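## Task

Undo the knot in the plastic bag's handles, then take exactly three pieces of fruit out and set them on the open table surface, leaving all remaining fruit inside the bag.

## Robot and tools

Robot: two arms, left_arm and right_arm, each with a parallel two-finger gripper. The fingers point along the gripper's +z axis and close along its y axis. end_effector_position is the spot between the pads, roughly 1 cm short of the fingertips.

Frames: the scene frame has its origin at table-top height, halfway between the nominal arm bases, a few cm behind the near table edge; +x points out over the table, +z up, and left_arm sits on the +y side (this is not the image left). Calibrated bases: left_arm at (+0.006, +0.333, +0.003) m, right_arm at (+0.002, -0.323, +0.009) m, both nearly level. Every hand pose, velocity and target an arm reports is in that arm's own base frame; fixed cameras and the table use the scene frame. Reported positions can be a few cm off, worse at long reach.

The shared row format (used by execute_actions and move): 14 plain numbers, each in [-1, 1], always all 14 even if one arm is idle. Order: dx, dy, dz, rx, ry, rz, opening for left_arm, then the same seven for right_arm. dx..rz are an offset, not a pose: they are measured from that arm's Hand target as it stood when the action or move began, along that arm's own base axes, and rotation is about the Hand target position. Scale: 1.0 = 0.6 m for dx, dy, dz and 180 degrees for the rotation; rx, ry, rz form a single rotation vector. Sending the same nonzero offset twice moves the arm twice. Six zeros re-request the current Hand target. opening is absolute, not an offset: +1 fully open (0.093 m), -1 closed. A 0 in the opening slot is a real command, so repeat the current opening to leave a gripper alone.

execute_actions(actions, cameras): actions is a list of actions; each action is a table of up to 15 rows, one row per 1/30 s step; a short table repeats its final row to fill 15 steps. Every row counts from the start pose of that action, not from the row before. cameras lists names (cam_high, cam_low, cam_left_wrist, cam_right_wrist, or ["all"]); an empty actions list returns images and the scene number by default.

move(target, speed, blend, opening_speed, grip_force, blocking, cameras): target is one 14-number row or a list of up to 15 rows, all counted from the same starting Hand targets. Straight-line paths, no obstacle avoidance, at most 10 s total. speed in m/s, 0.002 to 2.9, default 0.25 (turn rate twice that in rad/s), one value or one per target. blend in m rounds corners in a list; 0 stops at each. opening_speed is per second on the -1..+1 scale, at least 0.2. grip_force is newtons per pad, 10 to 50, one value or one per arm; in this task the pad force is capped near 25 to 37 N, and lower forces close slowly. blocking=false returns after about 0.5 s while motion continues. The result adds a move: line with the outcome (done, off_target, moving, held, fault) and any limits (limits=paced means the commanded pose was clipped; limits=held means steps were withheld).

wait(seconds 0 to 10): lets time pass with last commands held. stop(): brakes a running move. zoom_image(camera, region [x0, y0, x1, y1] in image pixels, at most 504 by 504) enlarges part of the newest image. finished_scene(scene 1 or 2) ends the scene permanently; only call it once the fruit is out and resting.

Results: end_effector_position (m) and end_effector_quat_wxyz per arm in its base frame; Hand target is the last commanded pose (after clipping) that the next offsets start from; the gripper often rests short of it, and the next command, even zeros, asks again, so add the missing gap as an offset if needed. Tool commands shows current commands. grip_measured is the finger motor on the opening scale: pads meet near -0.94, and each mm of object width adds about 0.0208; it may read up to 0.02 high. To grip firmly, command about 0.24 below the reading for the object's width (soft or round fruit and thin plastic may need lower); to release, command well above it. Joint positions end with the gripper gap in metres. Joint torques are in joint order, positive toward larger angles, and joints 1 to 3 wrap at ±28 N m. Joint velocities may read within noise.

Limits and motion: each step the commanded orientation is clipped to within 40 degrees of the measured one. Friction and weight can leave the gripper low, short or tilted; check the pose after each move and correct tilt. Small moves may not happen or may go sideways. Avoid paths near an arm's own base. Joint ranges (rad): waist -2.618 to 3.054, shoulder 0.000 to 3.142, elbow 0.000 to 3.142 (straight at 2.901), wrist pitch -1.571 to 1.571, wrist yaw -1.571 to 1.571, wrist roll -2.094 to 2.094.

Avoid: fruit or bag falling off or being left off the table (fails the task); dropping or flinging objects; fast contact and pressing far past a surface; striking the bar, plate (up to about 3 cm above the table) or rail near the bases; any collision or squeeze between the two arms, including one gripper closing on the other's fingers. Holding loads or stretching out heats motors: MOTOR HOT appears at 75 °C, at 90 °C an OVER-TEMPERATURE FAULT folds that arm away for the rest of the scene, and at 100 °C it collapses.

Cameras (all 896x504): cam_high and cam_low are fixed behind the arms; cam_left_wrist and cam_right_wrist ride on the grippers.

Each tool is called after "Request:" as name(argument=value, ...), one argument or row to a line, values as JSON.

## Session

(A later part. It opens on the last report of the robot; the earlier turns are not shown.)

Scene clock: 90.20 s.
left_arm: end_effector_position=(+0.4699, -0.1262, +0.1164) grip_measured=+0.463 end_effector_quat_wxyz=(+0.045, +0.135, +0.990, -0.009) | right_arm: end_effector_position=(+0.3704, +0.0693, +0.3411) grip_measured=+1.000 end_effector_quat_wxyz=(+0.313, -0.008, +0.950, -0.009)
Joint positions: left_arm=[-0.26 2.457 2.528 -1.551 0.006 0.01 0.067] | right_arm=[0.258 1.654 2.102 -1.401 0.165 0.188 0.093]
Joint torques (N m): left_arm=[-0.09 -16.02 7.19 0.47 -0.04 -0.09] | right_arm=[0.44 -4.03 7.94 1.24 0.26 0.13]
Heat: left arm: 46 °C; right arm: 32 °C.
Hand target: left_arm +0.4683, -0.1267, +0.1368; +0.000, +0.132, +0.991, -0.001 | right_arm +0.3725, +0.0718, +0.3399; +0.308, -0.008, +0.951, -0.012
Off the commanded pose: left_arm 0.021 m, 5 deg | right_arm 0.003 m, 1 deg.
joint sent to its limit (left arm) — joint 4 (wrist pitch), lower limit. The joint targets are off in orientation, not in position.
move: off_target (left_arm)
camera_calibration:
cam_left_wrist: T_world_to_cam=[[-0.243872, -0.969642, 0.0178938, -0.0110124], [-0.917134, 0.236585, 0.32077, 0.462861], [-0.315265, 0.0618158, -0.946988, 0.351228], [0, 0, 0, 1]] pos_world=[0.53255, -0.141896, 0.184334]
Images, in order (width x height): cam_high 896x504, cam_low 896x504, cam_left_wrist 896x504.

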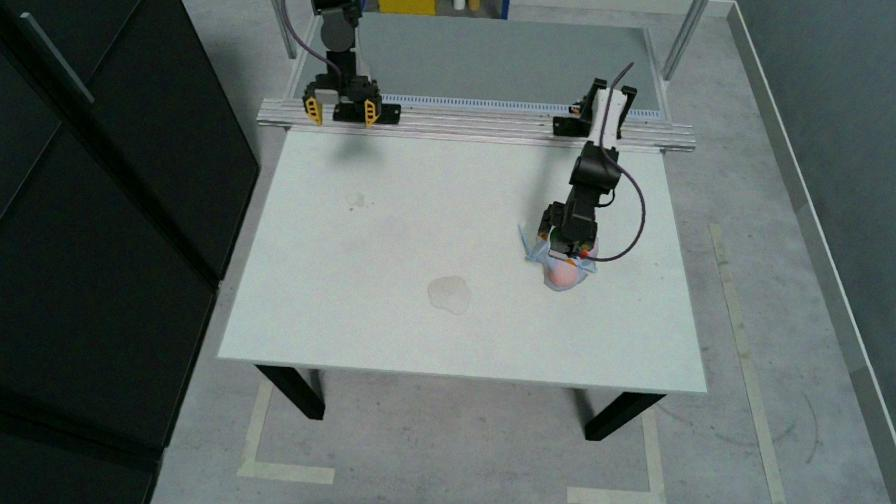

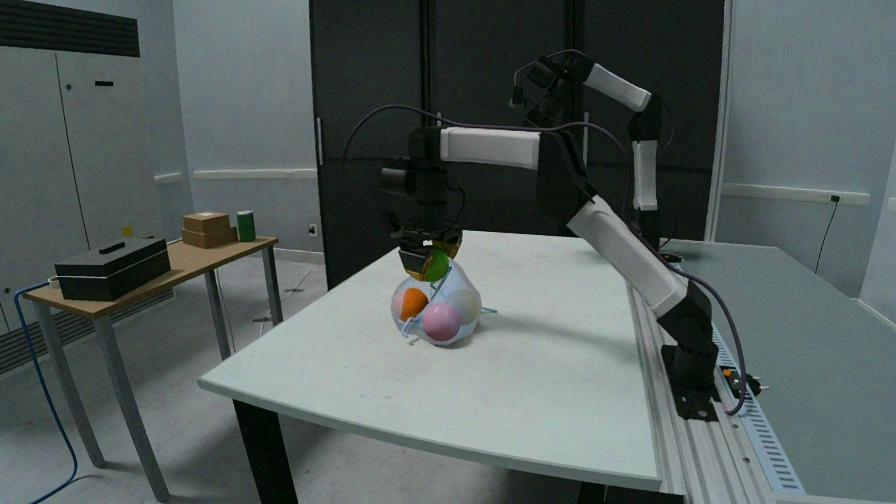

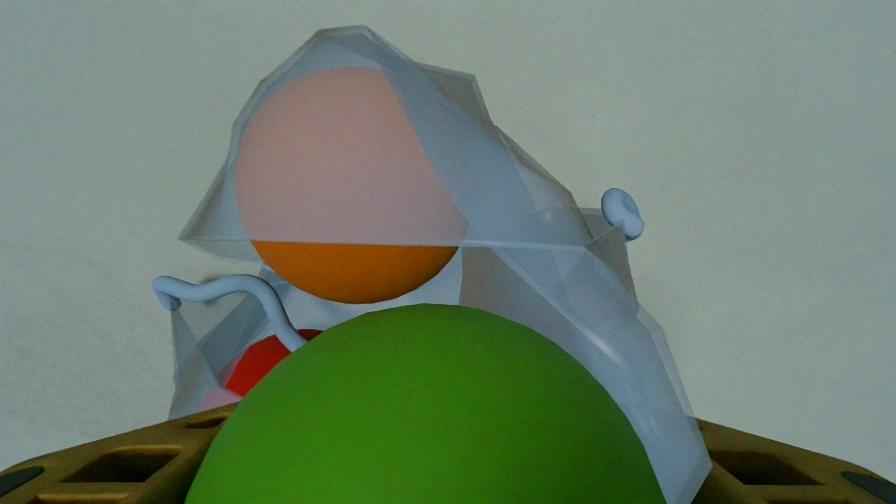

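Request:
move(
  target=[-0.04,-0.2,0.02,0,0,0,0.15,0,0,0,0,0,0,1],
  speed=0.08,
  cameras=["cam_high","cam_low","cam_left_wrist"],
)

Request:
zoom_image(
  camera="cam_low",
  region=[370, 190, 530, 370],
)

Scene clock: 93.70 s.
left_arm: end_effector_position=(+0.4448, -0.2410, +0.1525) grip_measured=+0.463 end_effector_quat_wxyz=(+0.104, +0.133, +0.985, -0.037) | right_arm: end_effector_position=(+0.3704, +0.0693, +0.3411) grip_measured=+1.000 end_effector_quat_wxyz=(+0.313, -0.008, +0.950, -0.009)
Joint positions: left_arm=[-0.498 2.461 2.669 -1.557 -0.004 -0.229 0.067] | right_arm=[0.258 1.654 2.102 -1.401 0.165 0.188 0.093]
Joint torques (N m): left_arm=[-0.51 -11.47 8.12 0.79 0.04 -0.12] | right_arm=[0.49 -4.03 7.86 1.22 0.27 0.11]
Heat: left arm: 46 °C; right arm: 32 °C.
Hand target: left_arm +0.4443, -0.2466, +0.1488; +0.000, +0.132, +0.991, -0.001 | right_arm +0.3725, +0.0718, +0.3399; +0.308, -0.008, +0.951, -0.012
Off the commanded pose: left_arm 0.007 m, 13 deg | right_arm 0.003 m, 1 deg.
joint sent to its limit (left arm) — joint 4 (wrist pitch), lower limit. The joint targets are off in orientation, not in position.
move: off_target (left_arm)
camera_calibration:
cam_left_wrist: T_world_to_cam=[[-0.247579, -0.966898, 0.0617434, -0.133416], [-0.946158, 0.255001, 0.199398, 0.491279], [-0.208542, -0.0090524, -0.977971, 0.324712], [0, 0, 0, 1]] pos_world=[0.499513, -0.251337, 0.227837]
Images, in order (width x height): cam_high 896x504, cam_low 896x504, cam_left_wrist 896x504.

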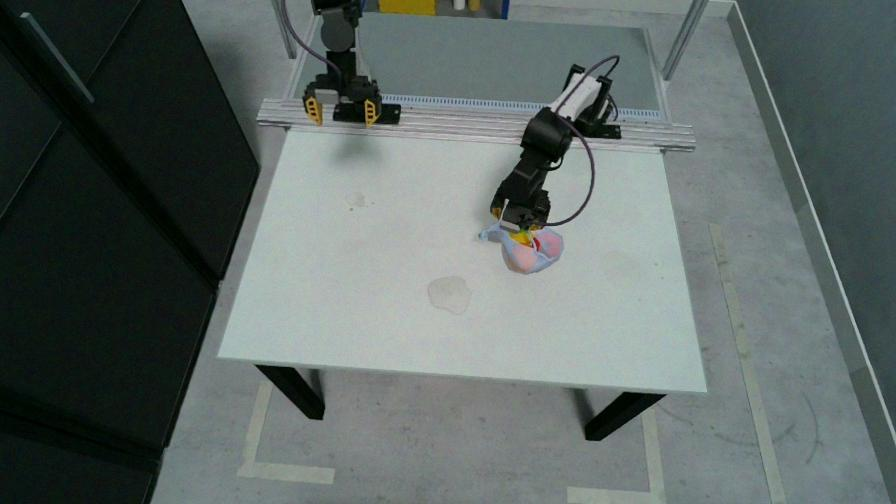

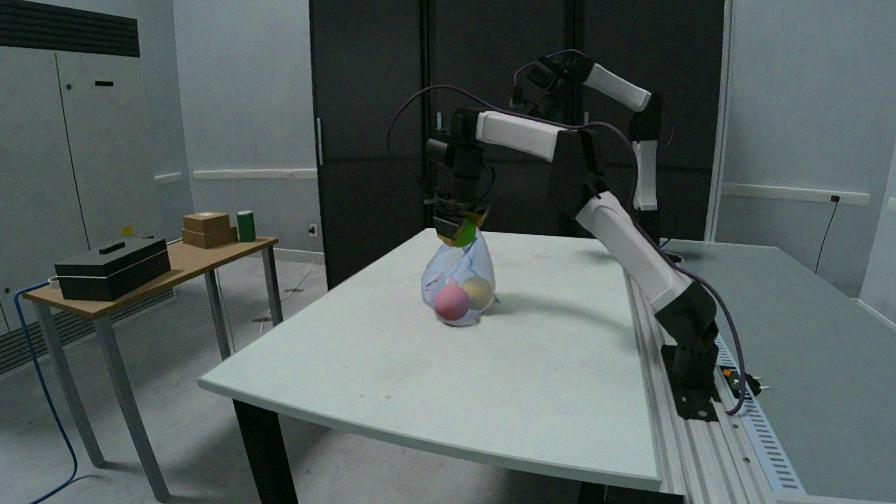

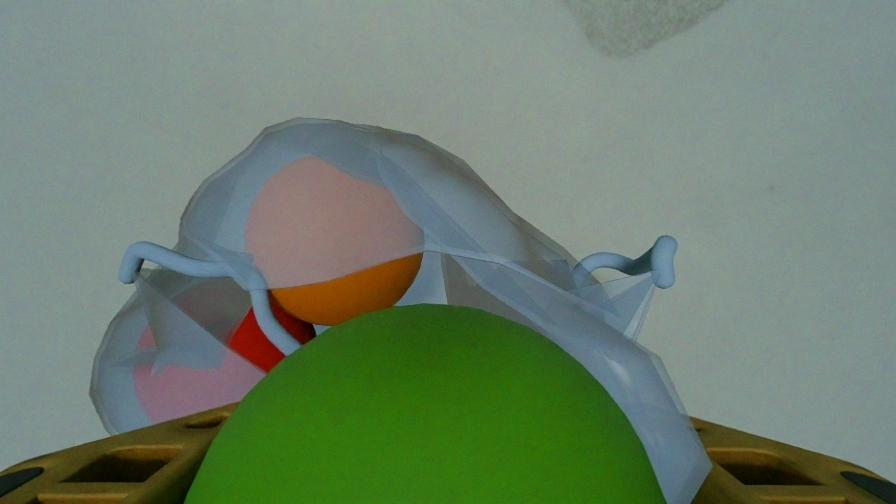

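Scaled by 2.800 from the camera's 896x504 image, which has a finer 1280x720 frame.

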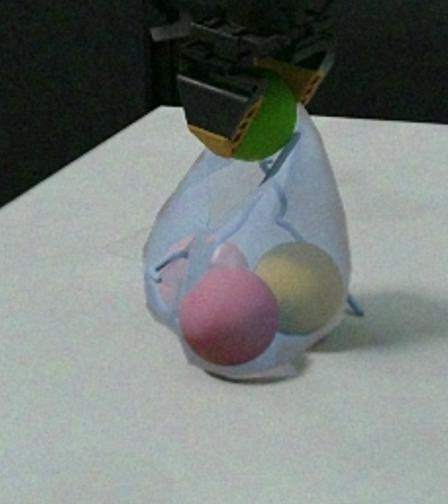

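Request:
move(
  target=[
    [-0.05,-0.1,-0.04,0,0,0,0.15,0,0,0,0,0,0,1],
    [-0.08,-0.18,-0.178,0,0,0,0.15,0,0,0,0,0,0,1],
  ],
  speed=0.08,
  blend=0.03,
  cameras=["cam_high","cam_low","cam_left_wrist"],
)

Request:
zoom_image(
  camera="cam_low",
  region=[370, 190, 530, 370],
)

Request:
zoom_image(
  camera="cam_high",
  region=[430, 180, 590, 300],
)

Scene clock: 97.30 s.
left_arm: end_effector_position=(+0.3971, -0.3455, +0.0460) grip_measured=+0.463 end_effector_quat_wxyz=(+0.037, +0.132, +0.990, -0.021) | right_arm: end_effector_position=(+0.3704, +0.0693, +0.3411) grip_measured=+1.000 end_effector_quat_wxyz=(+0.313, -0.008, +0.950, -0.009)
Joint positions: left_arm=[-0.718 2.768 2.841 -1.558 -0.006 -0.453 0.067] | right_arm=[0.258 1.654 2.102 -1.401 0.165 0.188 0.093]
Joint torques (N m): left_arm=[-0.73 -12.93 8.01 0.69 0.03 -0.13] | right_arm=[0.49 -3.93 7.86 1.23 0.26 0.13]
Heat: left arm: 46 °C; right arm: 32 °C.
Hand target: left_arm +0.3964, -0.3546, +0.0421; +0.001, +0.132, +0.991, +0.000 | right_arm +0.3725, +0.0718, +0.3399; +0.308, -0.008, +0.951, -0.012
Off the commanded pose: left_arm 0.010 m, 5 deg | right_arm 0.003 m, 1 deg.
elbow stopped short (left arm): the move would have taken joint 3 (elbow) straighter than the controller allows.
move: off_target (left_arm)
camera_calibration:
cam_left_wrist: T_world_to_cam=[[-0.239187, -0.969965, 0.0442497, -0.243345], [-0.912142, 0.240083, 0.3322, 0.469239], [-0.332846, 0.039096, -0.94217, 0.274095], [0, 0, 0, 1]] pos_world=[0.461039, -0.359408, 0.113131]
Images, in order (width x height): cam_high 896x504, cam_low 896x504, cam_left_wrist 896x504.

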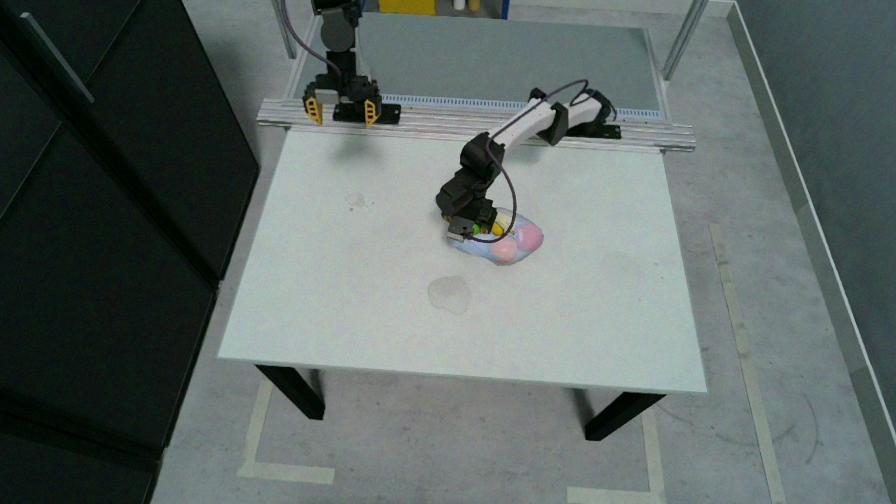

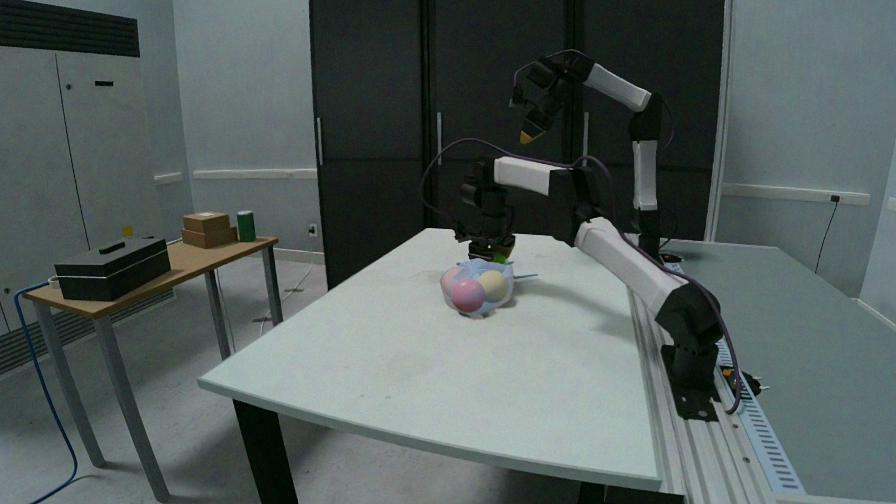

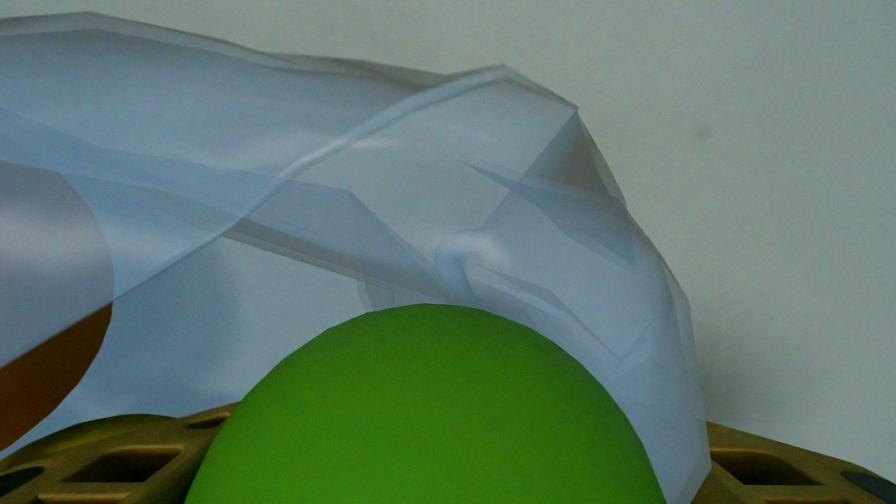

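Scaled by 2.800 from the camera's 896x504 image, which has a finer 1280x720 frame.

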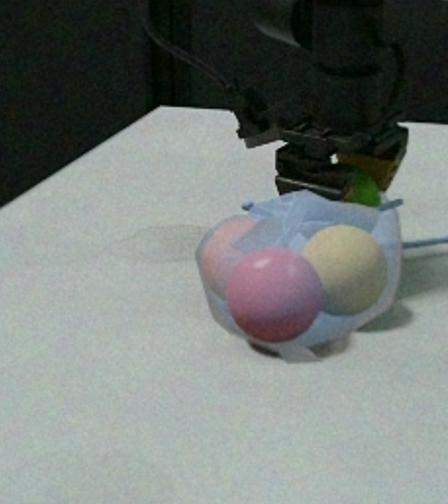

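Scaled by 3.150 from the camera's 896x504 image, which has a finer 1280x720 frame.

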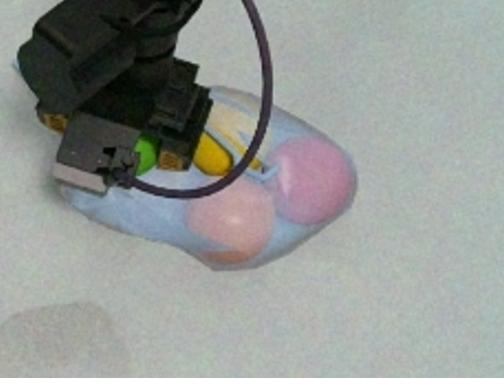

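Request:
move(
  target=[
    [0,-0.01,-0.02,0,0,0,0.15,0,0,0,0,0,0,1],
    [0,-0.01,-0.02,0,0,0,0.9,0,0,0,0,0,0,1],
    [0,0,0.12,0,0,0,0.9,0,0,0,0,0,0,1],
    [-0.03,0.12,0.33,0,0,0.073,0.9,0,0,0,0,0,0,1],
  ],
  opening_speed=1,
  speed=0.15,
  cameras=["cam_high","cam_low","cam_left_wrist"],
)

Request:
zoom_image(
  camera="cam_low",
  region=[390, 190, 550, 370],
)

Request:
zoom_image(
  camera="cam_high",
  region=[430, 180, 590, 300],
)

Scene clock: 102.47 s.
left_arm: end_effector_position=(+0.3833, -0.2865, +0.2353) grip_measured=+0.898 end_effector_quat_wxyz=(+0.149, +0.025, +0.983, -0.103) | right_arm: end_effector_position=(+0.3704, +0.0693, +0.3411) grip_measured=+1.000 end_effector_quat_wxyz=(+0.313, -0.008, +0.950, -0.009)
Joint positions: left_arm=[-0.644 2.235 2.584 -1.556 -0.006 -0.593 0.088] | right_arm=[0.258 1.654 2.102 -1.401 0.165 0.188 0.093]
Joint torques (N m): left_arm=[0.31 -13.18 4.4 1.04 0.02 -0.12] | right_arm=[0.49 -4 7.87 1.24 0.28 0.16]
Heat: left arm: 48 °C; right arm: 32 °C.
Hand target: left_arm +0.3783, -0.2827, +0.2400; +0.000, +0.018, +1.000, +0.000 | right_arm +0.3725, +0.0718, +0.3399; +0.308, -0.008, +0.951, -0.012
Off the commanded pose: left_arm 0.008 m, 21 deg | right_arm 0.003 m, 1 deg.
elbow stopped short (left arm): the move would have taken joint 3 (elbow) straighter than the controller allows.
joint sent to its limit (left arm) — joint 4 (wrist pitch), lower limit. The joint targets are off in orientation, not in position.
move: off_target (left_arm); target 2's new opening was sent with left_arm's hand 0.013 m and 4 deg from that target
camera_calibration:
cam_left_wrist: T_world_to_cam=[[-0.0578916, -0.975674, 0.211444, -0.308228], [-0.990526, 0.0825558, 0.109743, 0.416899], [-0.124529, -0.203088, -0.97121, 0.303043], [0, 0, 0, 1]] pos_world=[0.432843, -0.273603, 0.31374]
Images, in order (width x height): cam_high 896x504, cam_low 896x504, cam_left_wrist 896x504.

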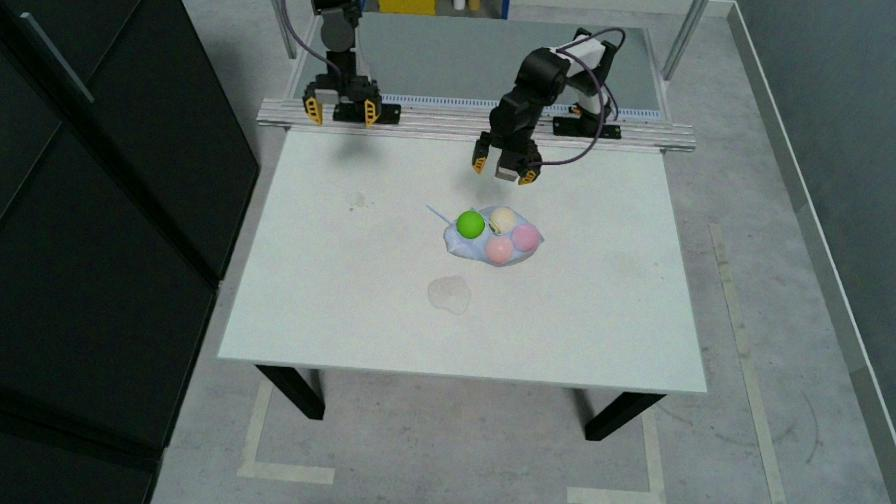

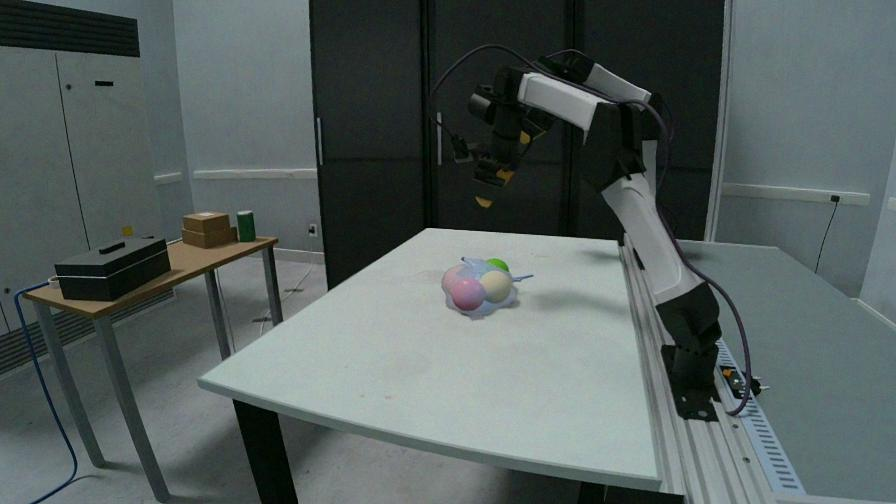

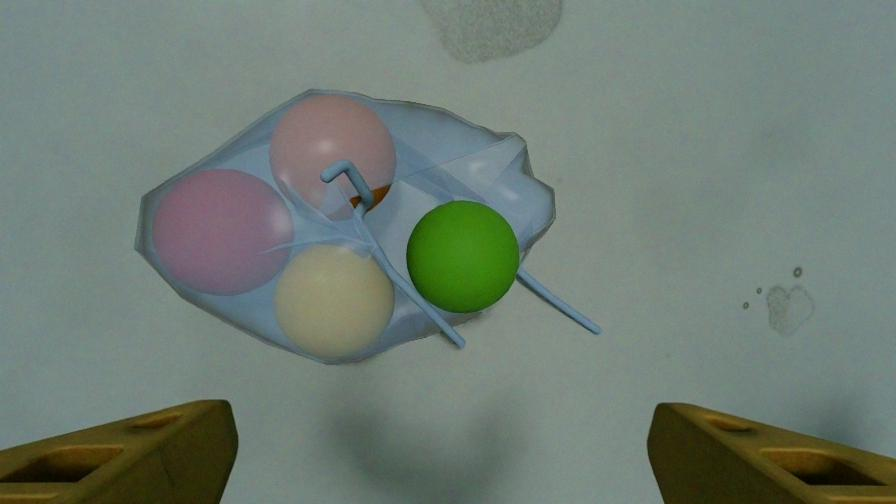

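Scaled by 2.800 from the camera's 896x504 image, which has a finer 1280x720 frame.

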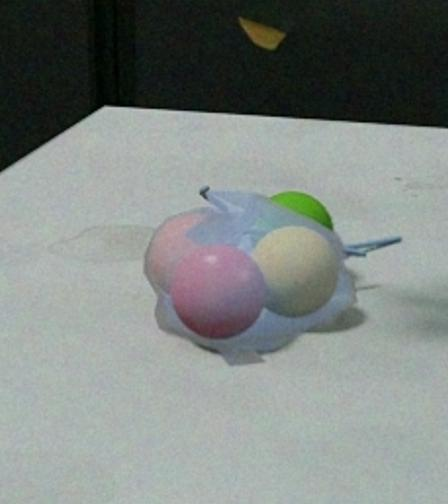

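Scaled by 3.150 from the camera's 896x504 image, which has a finer 1280x720 frame.

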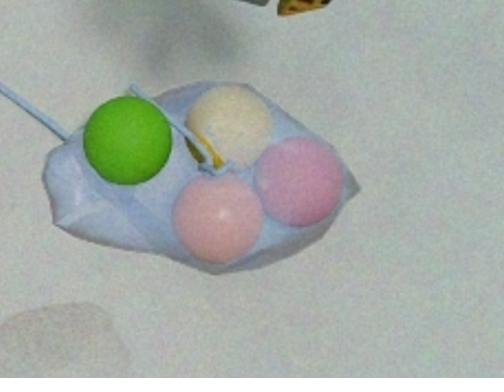

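Request:
move(
  target=[-0.05,0.5,0.1,0,0,0,0.9,0,0,0,0,0,0,1],
)

Request:
move(
  target=[0,0,0,0,0,0,0.9,0.04,0.413,-0.35,0.096,0.183,-0.279,1],
  cameras=["cam_high","cam_low","cam_right_wrist"],
)

Request:
zoom_image(
  camera="cam_low",
  region=[390, 190, 550, 370],
)

Scene clock: 106.83 s.
left_arm: end_effector_position=(+0.3552, +0.0186, +0.2973) grip_measured=+0.898 end_effector_quat_wxyz=(+0.194, +0.006, +0.981, +0.004) | right_arm: end_effector_position=(+0.3704, +0.0693, +0.3411) grip_measured=+1.000 end_effector_quat_wxyz=(+0.313, -0.008, +0.950, -0.009)
Joint positions: left_arm=[0.06 1.715 2.095 -1.56 0.017 0.069 0.088] | right_arm=[0.258 1.654 2.102 -1.401 0.165 0.188 0.093]
Joint torques (N m): left_arm=[-0.36 -8.85 4.4 1.15 -0.03 0.15] | right_arm=[0.43 -3.97 7.84 1.25 0.28 0.13]
Heat: left arm: 48 °C; right arm: 33 °C.
Hand target: left_arm +0.3483, +0.0173, +0.3000; +0.000, +0.018, +1.000, -0.001 | right_arm +0.3725, +0.0718, +0.3399; +0.308, -0.008, +0.951, -0.012
Off the commanded pose: left_arm 0.007 m, 22 deg | right_arm 0.003 m, 1 deg.
joint sent to its limit (left arm) — joint 4 (wrist pitch), lower limit. The joint targets are off in orientation, not in position.
move: off_target (left_arm)

Scene clock: 109.87 s.
left_arm: end_effector_position=(+0.3552, +0.0186, +0.2973) grip_measured=+0.898 end_effector_quat_wxyz=(+0.194, +0.006, +0.981, +0.005) | right_arm: end_effector_position=(+0.3980, +0.3132, +0.1357) grip_measured=+1.000 end_effector_quat_wxyz=(+0.049, +0.427, +0.899, +0.080)
Joint positions: left_arm=[0.06 1.715 2.095 -1.56 0.016 0.07 0.088] | right_arm=[0.673 2.493 2.664 -1.555 0.018 1.558 0.093]
Joint torques (N m): left_arm=[-0.34 -8.81 4.45 1.14 -0.06 0.13] | right_arm=[0.28 -9.47 7.9 0.53 0.02 0.11]
Heat: left arm: 47 °C; right arm: 33 °C.
Hand target: left_arm +0.3484, +0.0174, +0.2993; +0.193, +0.015, +0.981, +0.010 (not the last commanded pose) | right_arm +0.3964, +0.3196, +0.1300; -0.001, +0.430, +0.903, +0.000
Off the commanded pose: left_arm 0.007 m, 22 deg | right_arm 0.009 m, 11 deg.
joint sent to its limit (left arm) — joint 4 (wrist pitch), lower limit.
joint sent to its limit (right arm) — joint 4 (wrist pitch), lower limit. The joint targets are off in orientation, not in position.
move: off_target (left_arm, right_arm)
camera_calibration:
cam_right_wrist: T_world_to_cam=[[-0.753207, -0.638957, -0.156246, 0.516732], [-0.638474, 0.65304, 0.407296, 0.0339086], [-0.15821, 0.406537, -0.899832, 0.147243], [0, 0, 0, 1]] pos_world=[0.434151, 0.248166, 0.199421]
Images, in order (width x height): cam_high 896x504, cam_low 896x504, cam_right_wrist 896x504.

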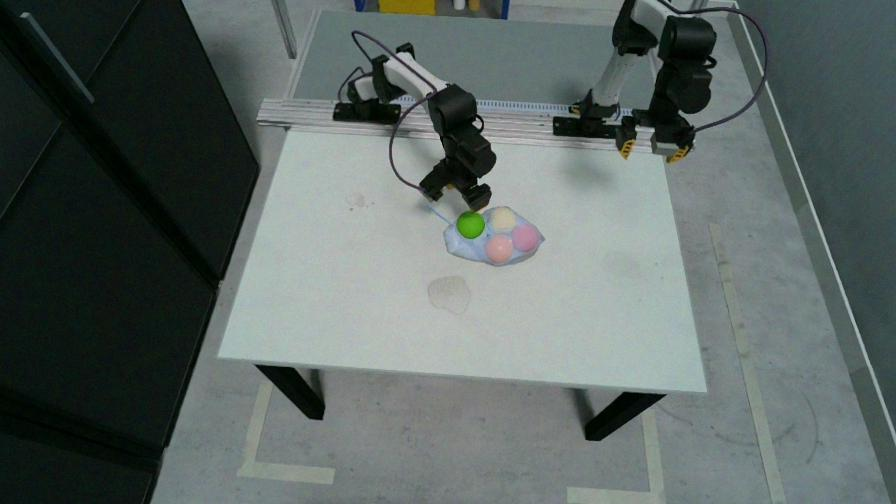

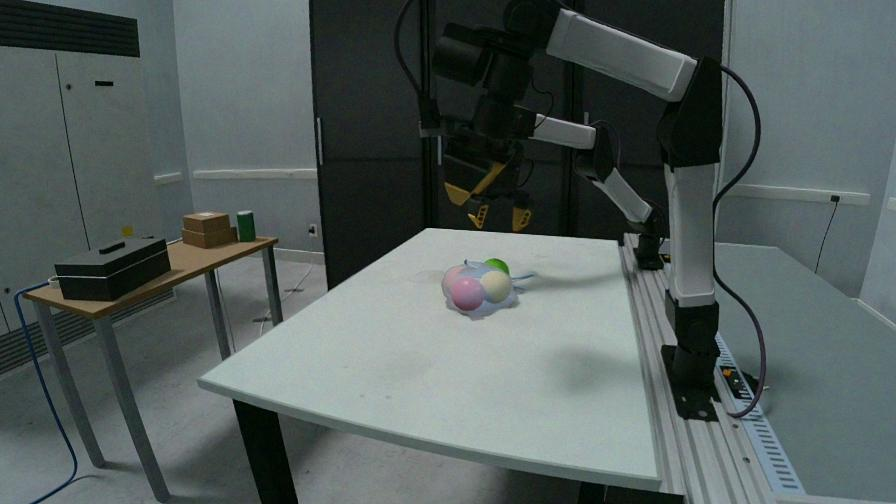

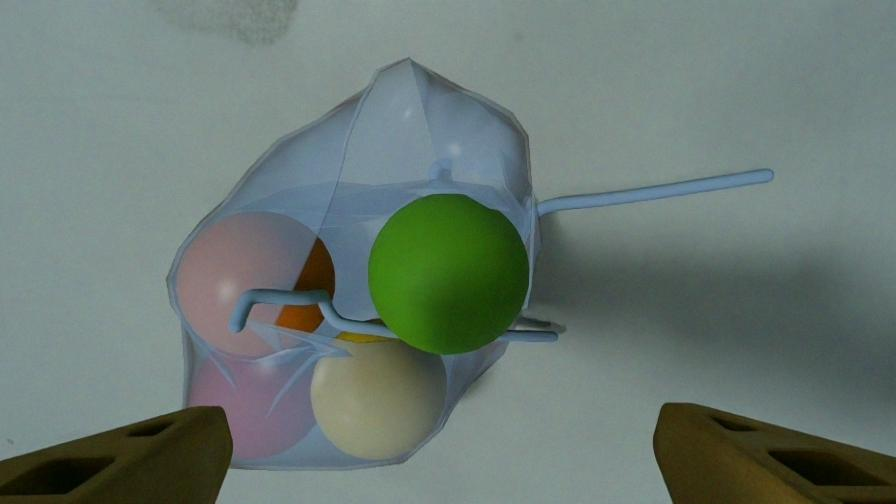

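Scaled by 2.800 from the camera's 896x504 image, which has a finer 1280x720 frame.

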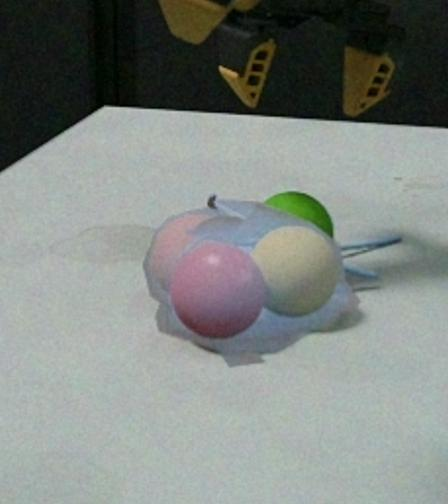

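Request:
move(
  target=[
    [0,0,0,0,0,0,0.9,-0.004,0.039,-0.04,0,0,-0.1,1],
    [0,0,0,0,0,0,0.9,-0.004,0.039,-0.18,0,0,-0.1,1],
  ],
  speed=0.12,
  cameras=["cam_low","cam_right_wrist"],
)

Request:
zoom_image(
  camera="cam_low",
  region=[390, 190, 550, 370],
)

Scene clock: 114.10 s.
left_arm: end_effector_position=(+0.3552, +0.0186, +0.2973) grip_measured=+0.898 end_effector_quat_wxyz=(+0.194, +0.006, +0.981, +0.005) | right_arm: end_effector_position=(+0.3984, +0.3365, +0.0297) grip_measured=+1.000 end_effector_quat_wxyz=(+0.012, +0.567, +0.823, +0.019)
Joint positions: left_arm=[0.06 1.715 2.095 -1.56 0.016 0.07 0.088] | right_arm=[0.706 2.788 2.817 -1.556 0.014 1.913 0.093]
Joint torques (N m): left_arm=[-0.35 -8.87 4.42 1.16 -0.07 0.14] | right_arm=[0.61 -10.25 7.97 0.28 0.02 0.15]
Heat: left arm: 45 °C; right arm: 33 °C.
Hand target: left_arm +0.3484, +0.0174, +0.2993; +0.193, +0.015, +0.981, +0.010 | right_arm +0.3940, +0.3431, +0.0219; -0.001, +0.566, +0.824, +0.000
Off the commanded pose: left_arm 0.007 m, 1 deg | right_arm 0.011 m, 3 deg.
joint sent to its limit (left arm) — joint 4 (wrist pitch), lower limit. The joint targets still meet the commanded pose.
joint sent to its limit (right arm) — joint 4 (wrist pitch), lower limit. The joint targets still meet the commanded pose.
move: off_target (right_arm)
camera_calibration:
cam_right_wrist: T_world_to_cam=[[-0.927703, -0.372934, -0.0169419, 0.491145], [-0.342805, 0.833031, 0.434217, -0.117064], [-0.147821, 0.408633, -0.900649, 0.0376802], [0, 0, 0, 1]] pos_world=[0.421077, 0.265286, 0.0930889]
Images, in order (width x height): cam_low 896x504, cam_right_wrist 896x504.

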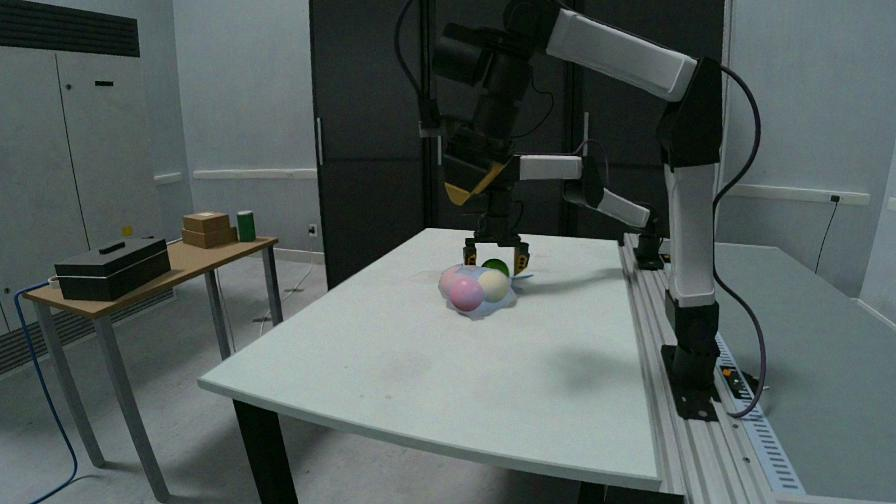

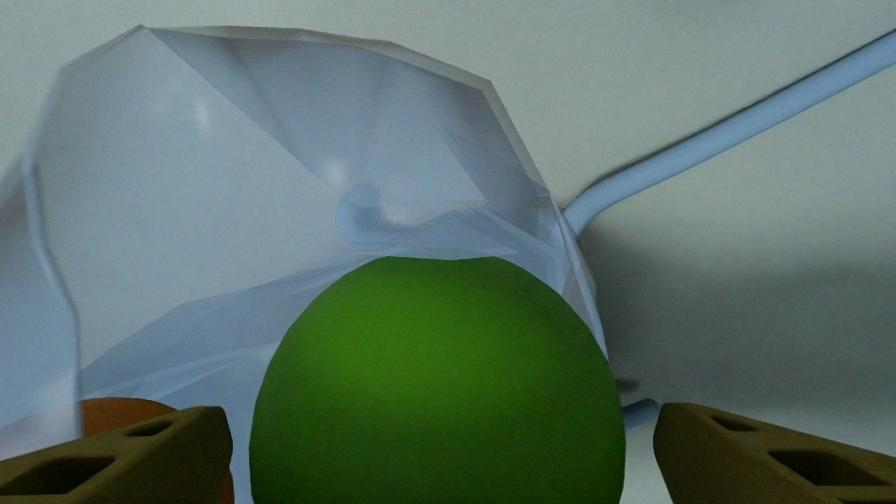

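Scaled by 2.800 from the camera's 896x504 image, which has a finer 1280x720 frame.

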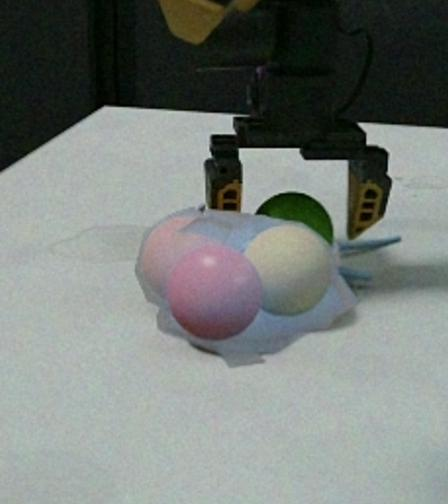

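Request:
move(
  target=[0,0,0,0,0,0,0.9,0,0,-0.022,0,0,0,1],
  speed=0.05,
)

Request:
move(
  target=[0,0,0,0,0,0,0.9,0,0,0,0,0,0,0.1],
  opening_speed=0.5,
)

Request:
move(
  target=[0,0,0,0,0,0,0.9,0,0,0.22,0,0,0,0.1],
  speed=0.1,
  cameras=["cam_high","cam_low","cam_right_wrist"],
)

Request:
zoom_image(
  camera="cam_low",
  region=[390, 190, 550, 370],
)

Scene clock: 115.77 s.
left_arm: end_effector_position=(+0.3552, +0.0186, +0.2973) grip_measured=+0.898 end_effector_quat_wxyz=(+0.194, +0.006, +0.981, +0.005) | right_arm: end_effector_position=(+0.3987, +0.3368, +0.0177) grip_measured=+1.000 end_effector_quat_wxyz=(+0.011, +0.567, +0.823, +0.013)
Joint positions: left_arm=[0.06 1.715 2.095 -1.56 0.016 0.07 0.088] | right_arm=[0.706 2.822 2.837 -1.556 0.014 1.913 0.093]
Joint torques (N m): left_arm=[-0.34 -8.85 4.48 1.13 -0.08 0.13] | right_arm=[0.54 -10.13 7.98 0.21 0.02 0.13]
Heat: left arm: 45 °C; right arm: 33 °C.
Hand target: left_arm +0.3484, +0.0174, +0.2993; +0.193, +0.015, +0.981, +0.010 | right_arm +0.3939, +0.3431, +0.0087; -0.001, +0.566, +0.824, +0.000
Off the commanded pose: left_arm 0.007 m, 1 deg | right_arm 0.012 m, 2 deg.
joint sent to its limit (left arm) — joint 4 (wrist pitch), lower limit. The joint targets still meet the commanded pose.
joint sent to its limit (right arm) — joint 4 (wrist pitch), lower limit. The joint targets still meet the commanded pose.
move: off_target (right_arm)

Scene clock: 117.77 s.
left_arm: end_effector_position=(+0.3552, +0.0186, +0.2973) grip_measured=+0.898 end_effector_quat_wxyz=(+0.194, +0.006, +0.981, +0.005) | right_arm: end_effector_position=(+0.3987, +0.3368, +0.0177) grip_measured=+0.357 end_effector_quat_wxyz=(+0.010, +0.567, +0.823, +0.013)
Joint positions: left_arm=[0.06 1.715 2.095 -1.56 0.016 0.07 0.088] | right_arm=[0.706 2.822 2.837 -1.556 0.013 1.913 0.062]
Joint torques (N m): left_arm=[-0.31 -8.79 4.45 1.13 -0.06 0.13] | right_arm=[0.55 -10.33 7.99 0.22 0.02 0.12]
Heat: left arm: 44 °C; right arm: 33 °C.
Hand target: left_arm +0.3484, +0.0174, +0.2993; +0.193, +0.015, +0.981, +0.010 | right_arm +0.3940, +0.3431, +0.0087; -0.001, +0.566, +0.824, +0.000
Off the commanded pose: left_arm 0.007 m, 1 deg | right_arm 0.012 m, 2 deg.
joint sent to its limit (left arm) — joint 4 (wrist pitch), lower limit. The joint targets still meet the commanded pose.
joint sent to its limit (right arm) — joint 4 (wrist pitch), lower limit. The joint targets still meet the commanded pose.
move: off_target (right_arm)

Scene clock: 119.50 s.
left_arm: end_effector_position=(+0.3552, +0.0186, +0.2973) grip_measured=+0.898 end_effector_quat_wxyz=(+0.194, +0.006, +0.981, +0.005) | right_arm: end_effector_position=(+0.4017, +0.3394, +0.1180) grip_measured=+0.357 end_effector_quat_wxyz=(+0.034, +0.565, +0.819, +0.099)
Joint positions: left_arm=[0.06 1.715 2.095 -1.56 0.016 0.07 0.088] | right_arm=[0.706 2.603 2.798 -1.556 0.013 1.913 0.062]
Joint torques (N m): left_arm=[-0.35 -8.84 4.45 1.15 -0.08 0.15] | right_arm=[0.64 -16.21 5.01 0.56 0.04 0.11]
Heat: left arm: 44 °C; right arm: 33 °C.
Hand target: left_arm +0.3484, +0.0174, +0.2993; +0.193, +0.015, +0.981, +0.010 | right_arm +0.3940, +0.3431, +0.1407; -0.001, +0.566, +0.824, +0.000
Off the commanded pose: left_arm 0.007 m, 1 deg | right_arm 0.024 m, 12 deg.
joint sent to its limit (left arm) — joint 4 (wrist pitch), lower limit. The joint targets still meet the commanded pose.
joint sent to its limit (right arm) — joint 4 (wrist pitch), lower limit. The joint targets are off in orientation, not in position.
move: off_target (right_arm)
camera_calibration:
cam_right_wrist: T_world_to_cam=[[-0.915709, -0.362611, -0.173176, 0.506982], [-0.40019, 0.783887, 0.47473, -0.12173], [-0.0363918, 0.504018, -0.862926, 0.0349352], [0, 0, 0, 1]] pos_world=[0.416804, 0.261652, 0.175733]
Images, in order (width x height): cam_high 896x504, cam_low 896x504, cam_right_wrist 896x504.

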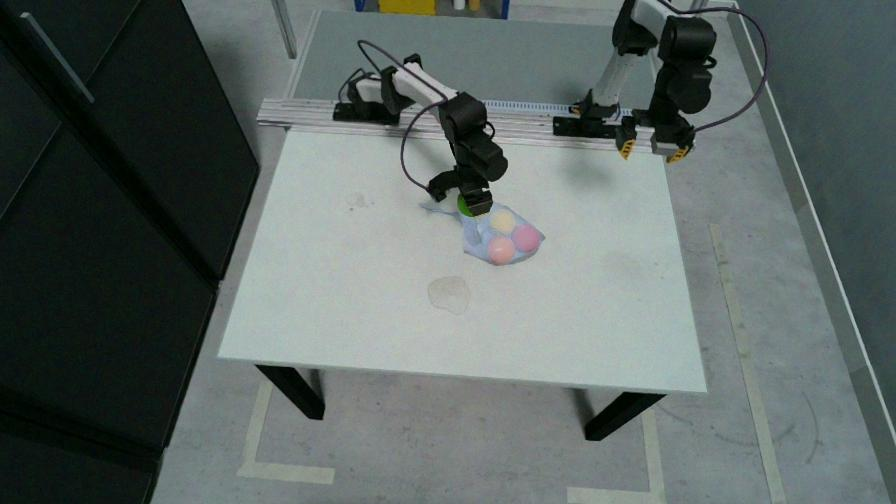

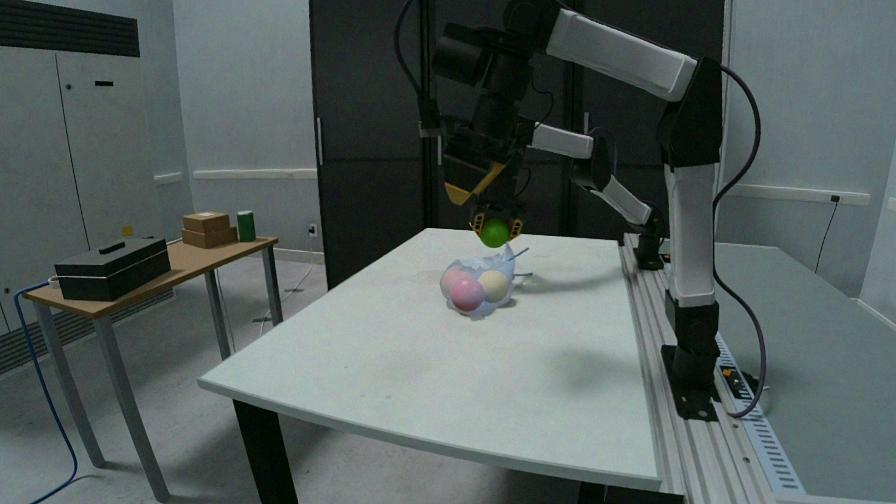

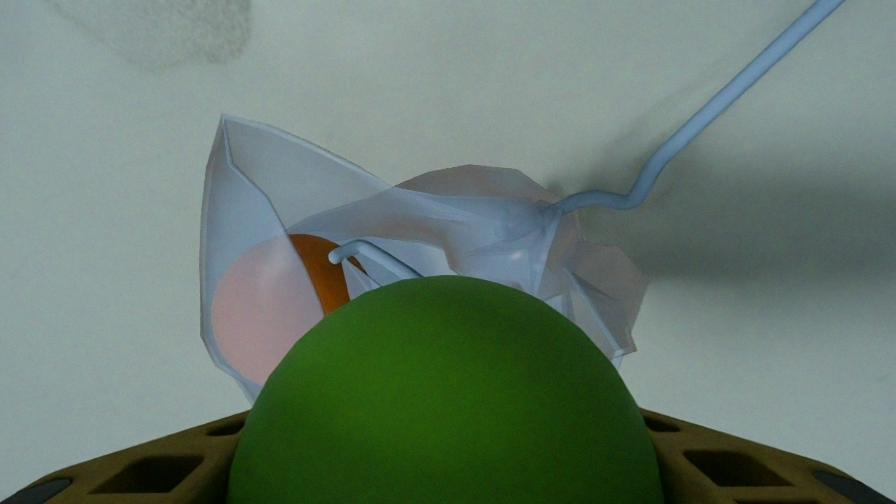

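Scaled by 2.800 from the camera's 896x504 image, which has a finer 1280x720 frame.

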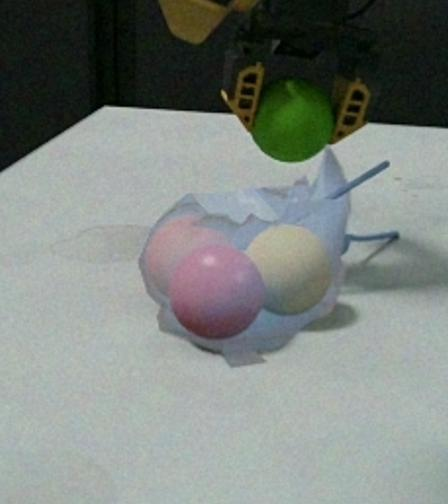

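Request:
move(
  target=[
    [0,0,0,0,0,0,0.9,0,-0.2,0.03,0,0,0.1,0.1],
    [0,0,0,0,0,0,0.9,0,-0.4,0.0,0,0,0.25,0.1],
  ],
  speed=0.15,
  blend=0.03,
  cameras=["cam_high","cam_low","cam_right_wrist"],
)

Scene clock: 123.87 s.
left_arm: end_effector_position=(+0.3552, +0.0186, +0.2973) grip_measured=+0.898 end_effector_quat_wxyz=(+0.194, +0.006, +0.981, +0.005) | right_arm: end_effector_position=(+0.3926, +0.1013, +0.1242) grip_measured=+0.355 end_effector_quat_wxyz=(-0.027, +0.214, +0.976, -0.012)
Joint positions: left_arm=[0.06 1.715 2.095 -1.56 0.016 0.07 0.088] | right_arm=[0.252 2.176 2.077 -1.531 -0.002 0.683 0.062]
Joint torques (N m): left_arm=[-0.35 -8.83 4.46 1.15 -0.07 0.13] | right_arm=[0.13 -13.78 5.04 0.35 0.17 0.01]
Heat: left arm: 43 °C; right arm: 33 °C.
Hand target: left_arm +0.3484, +0.0174, +0.2993; +0.193, +0.015, +0.981, +0.010 | right_arm +0.3939, +0.1029, +0.1407; -0.001, +0.208, +0.978, +0.000
Off the commanded pose: left_arm 0.007 m, 1 deg | right_arm 0.017 m, 3 deg.
joint sent to its limit (left arm) — joint 4 (wrist pitch), lower limit. The joint targets still meet the commanded pose.
move: off_target (right_arm)
camera_calibration:
cam_right_wrist: T_world_to_cam=[[-0.398414, -0.914992, 0.0636912, 0.236861], [-0.794021, 0.378832, 0.475412, 0.253936], [-0.459127, 0.138839, -0.877455, 0.364768], [0, 0, 0, 1]] pos_world=[0.463474, 0.0698828, 0.184257]
Images, in order (width x height): cam_high 896x504, cam_low 896x504, cam_right_wrist 896x504.

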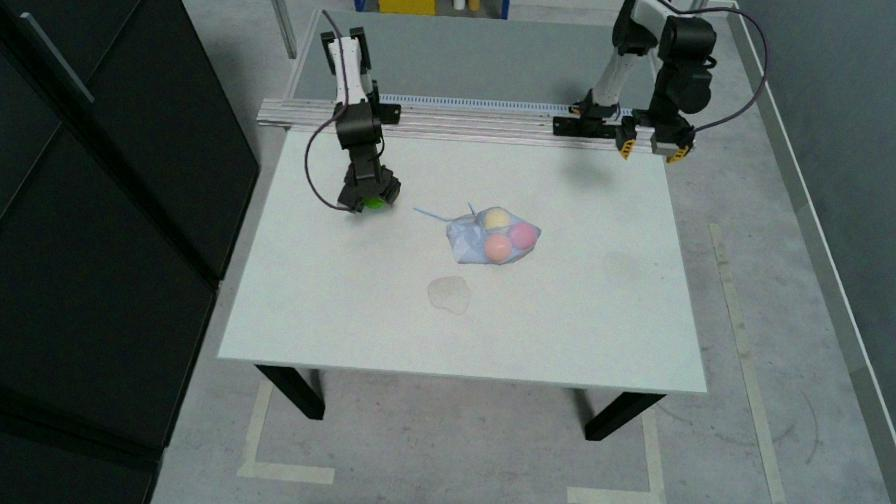

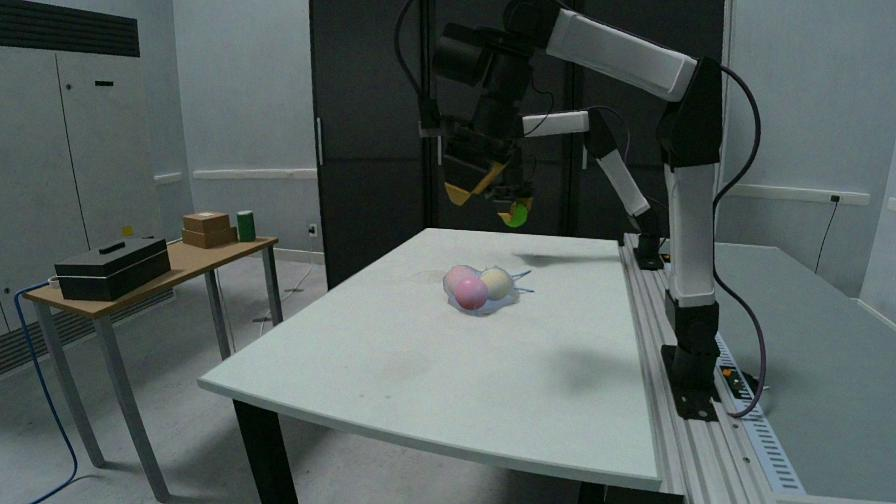

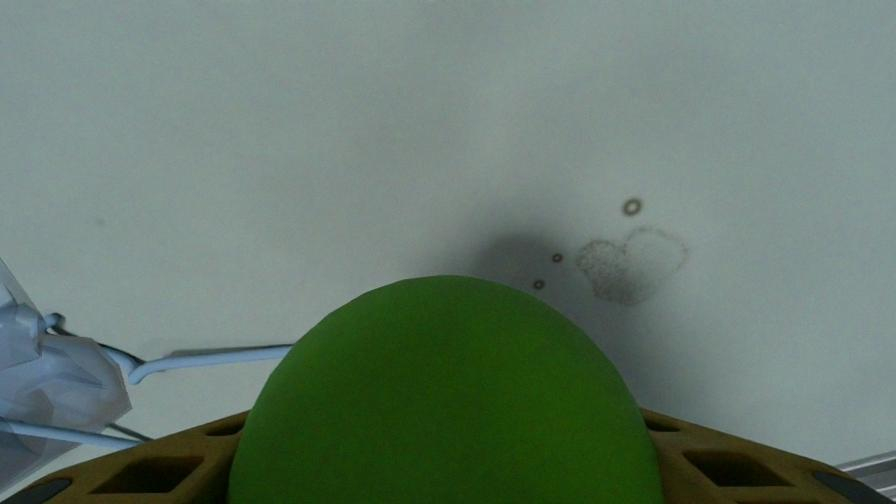

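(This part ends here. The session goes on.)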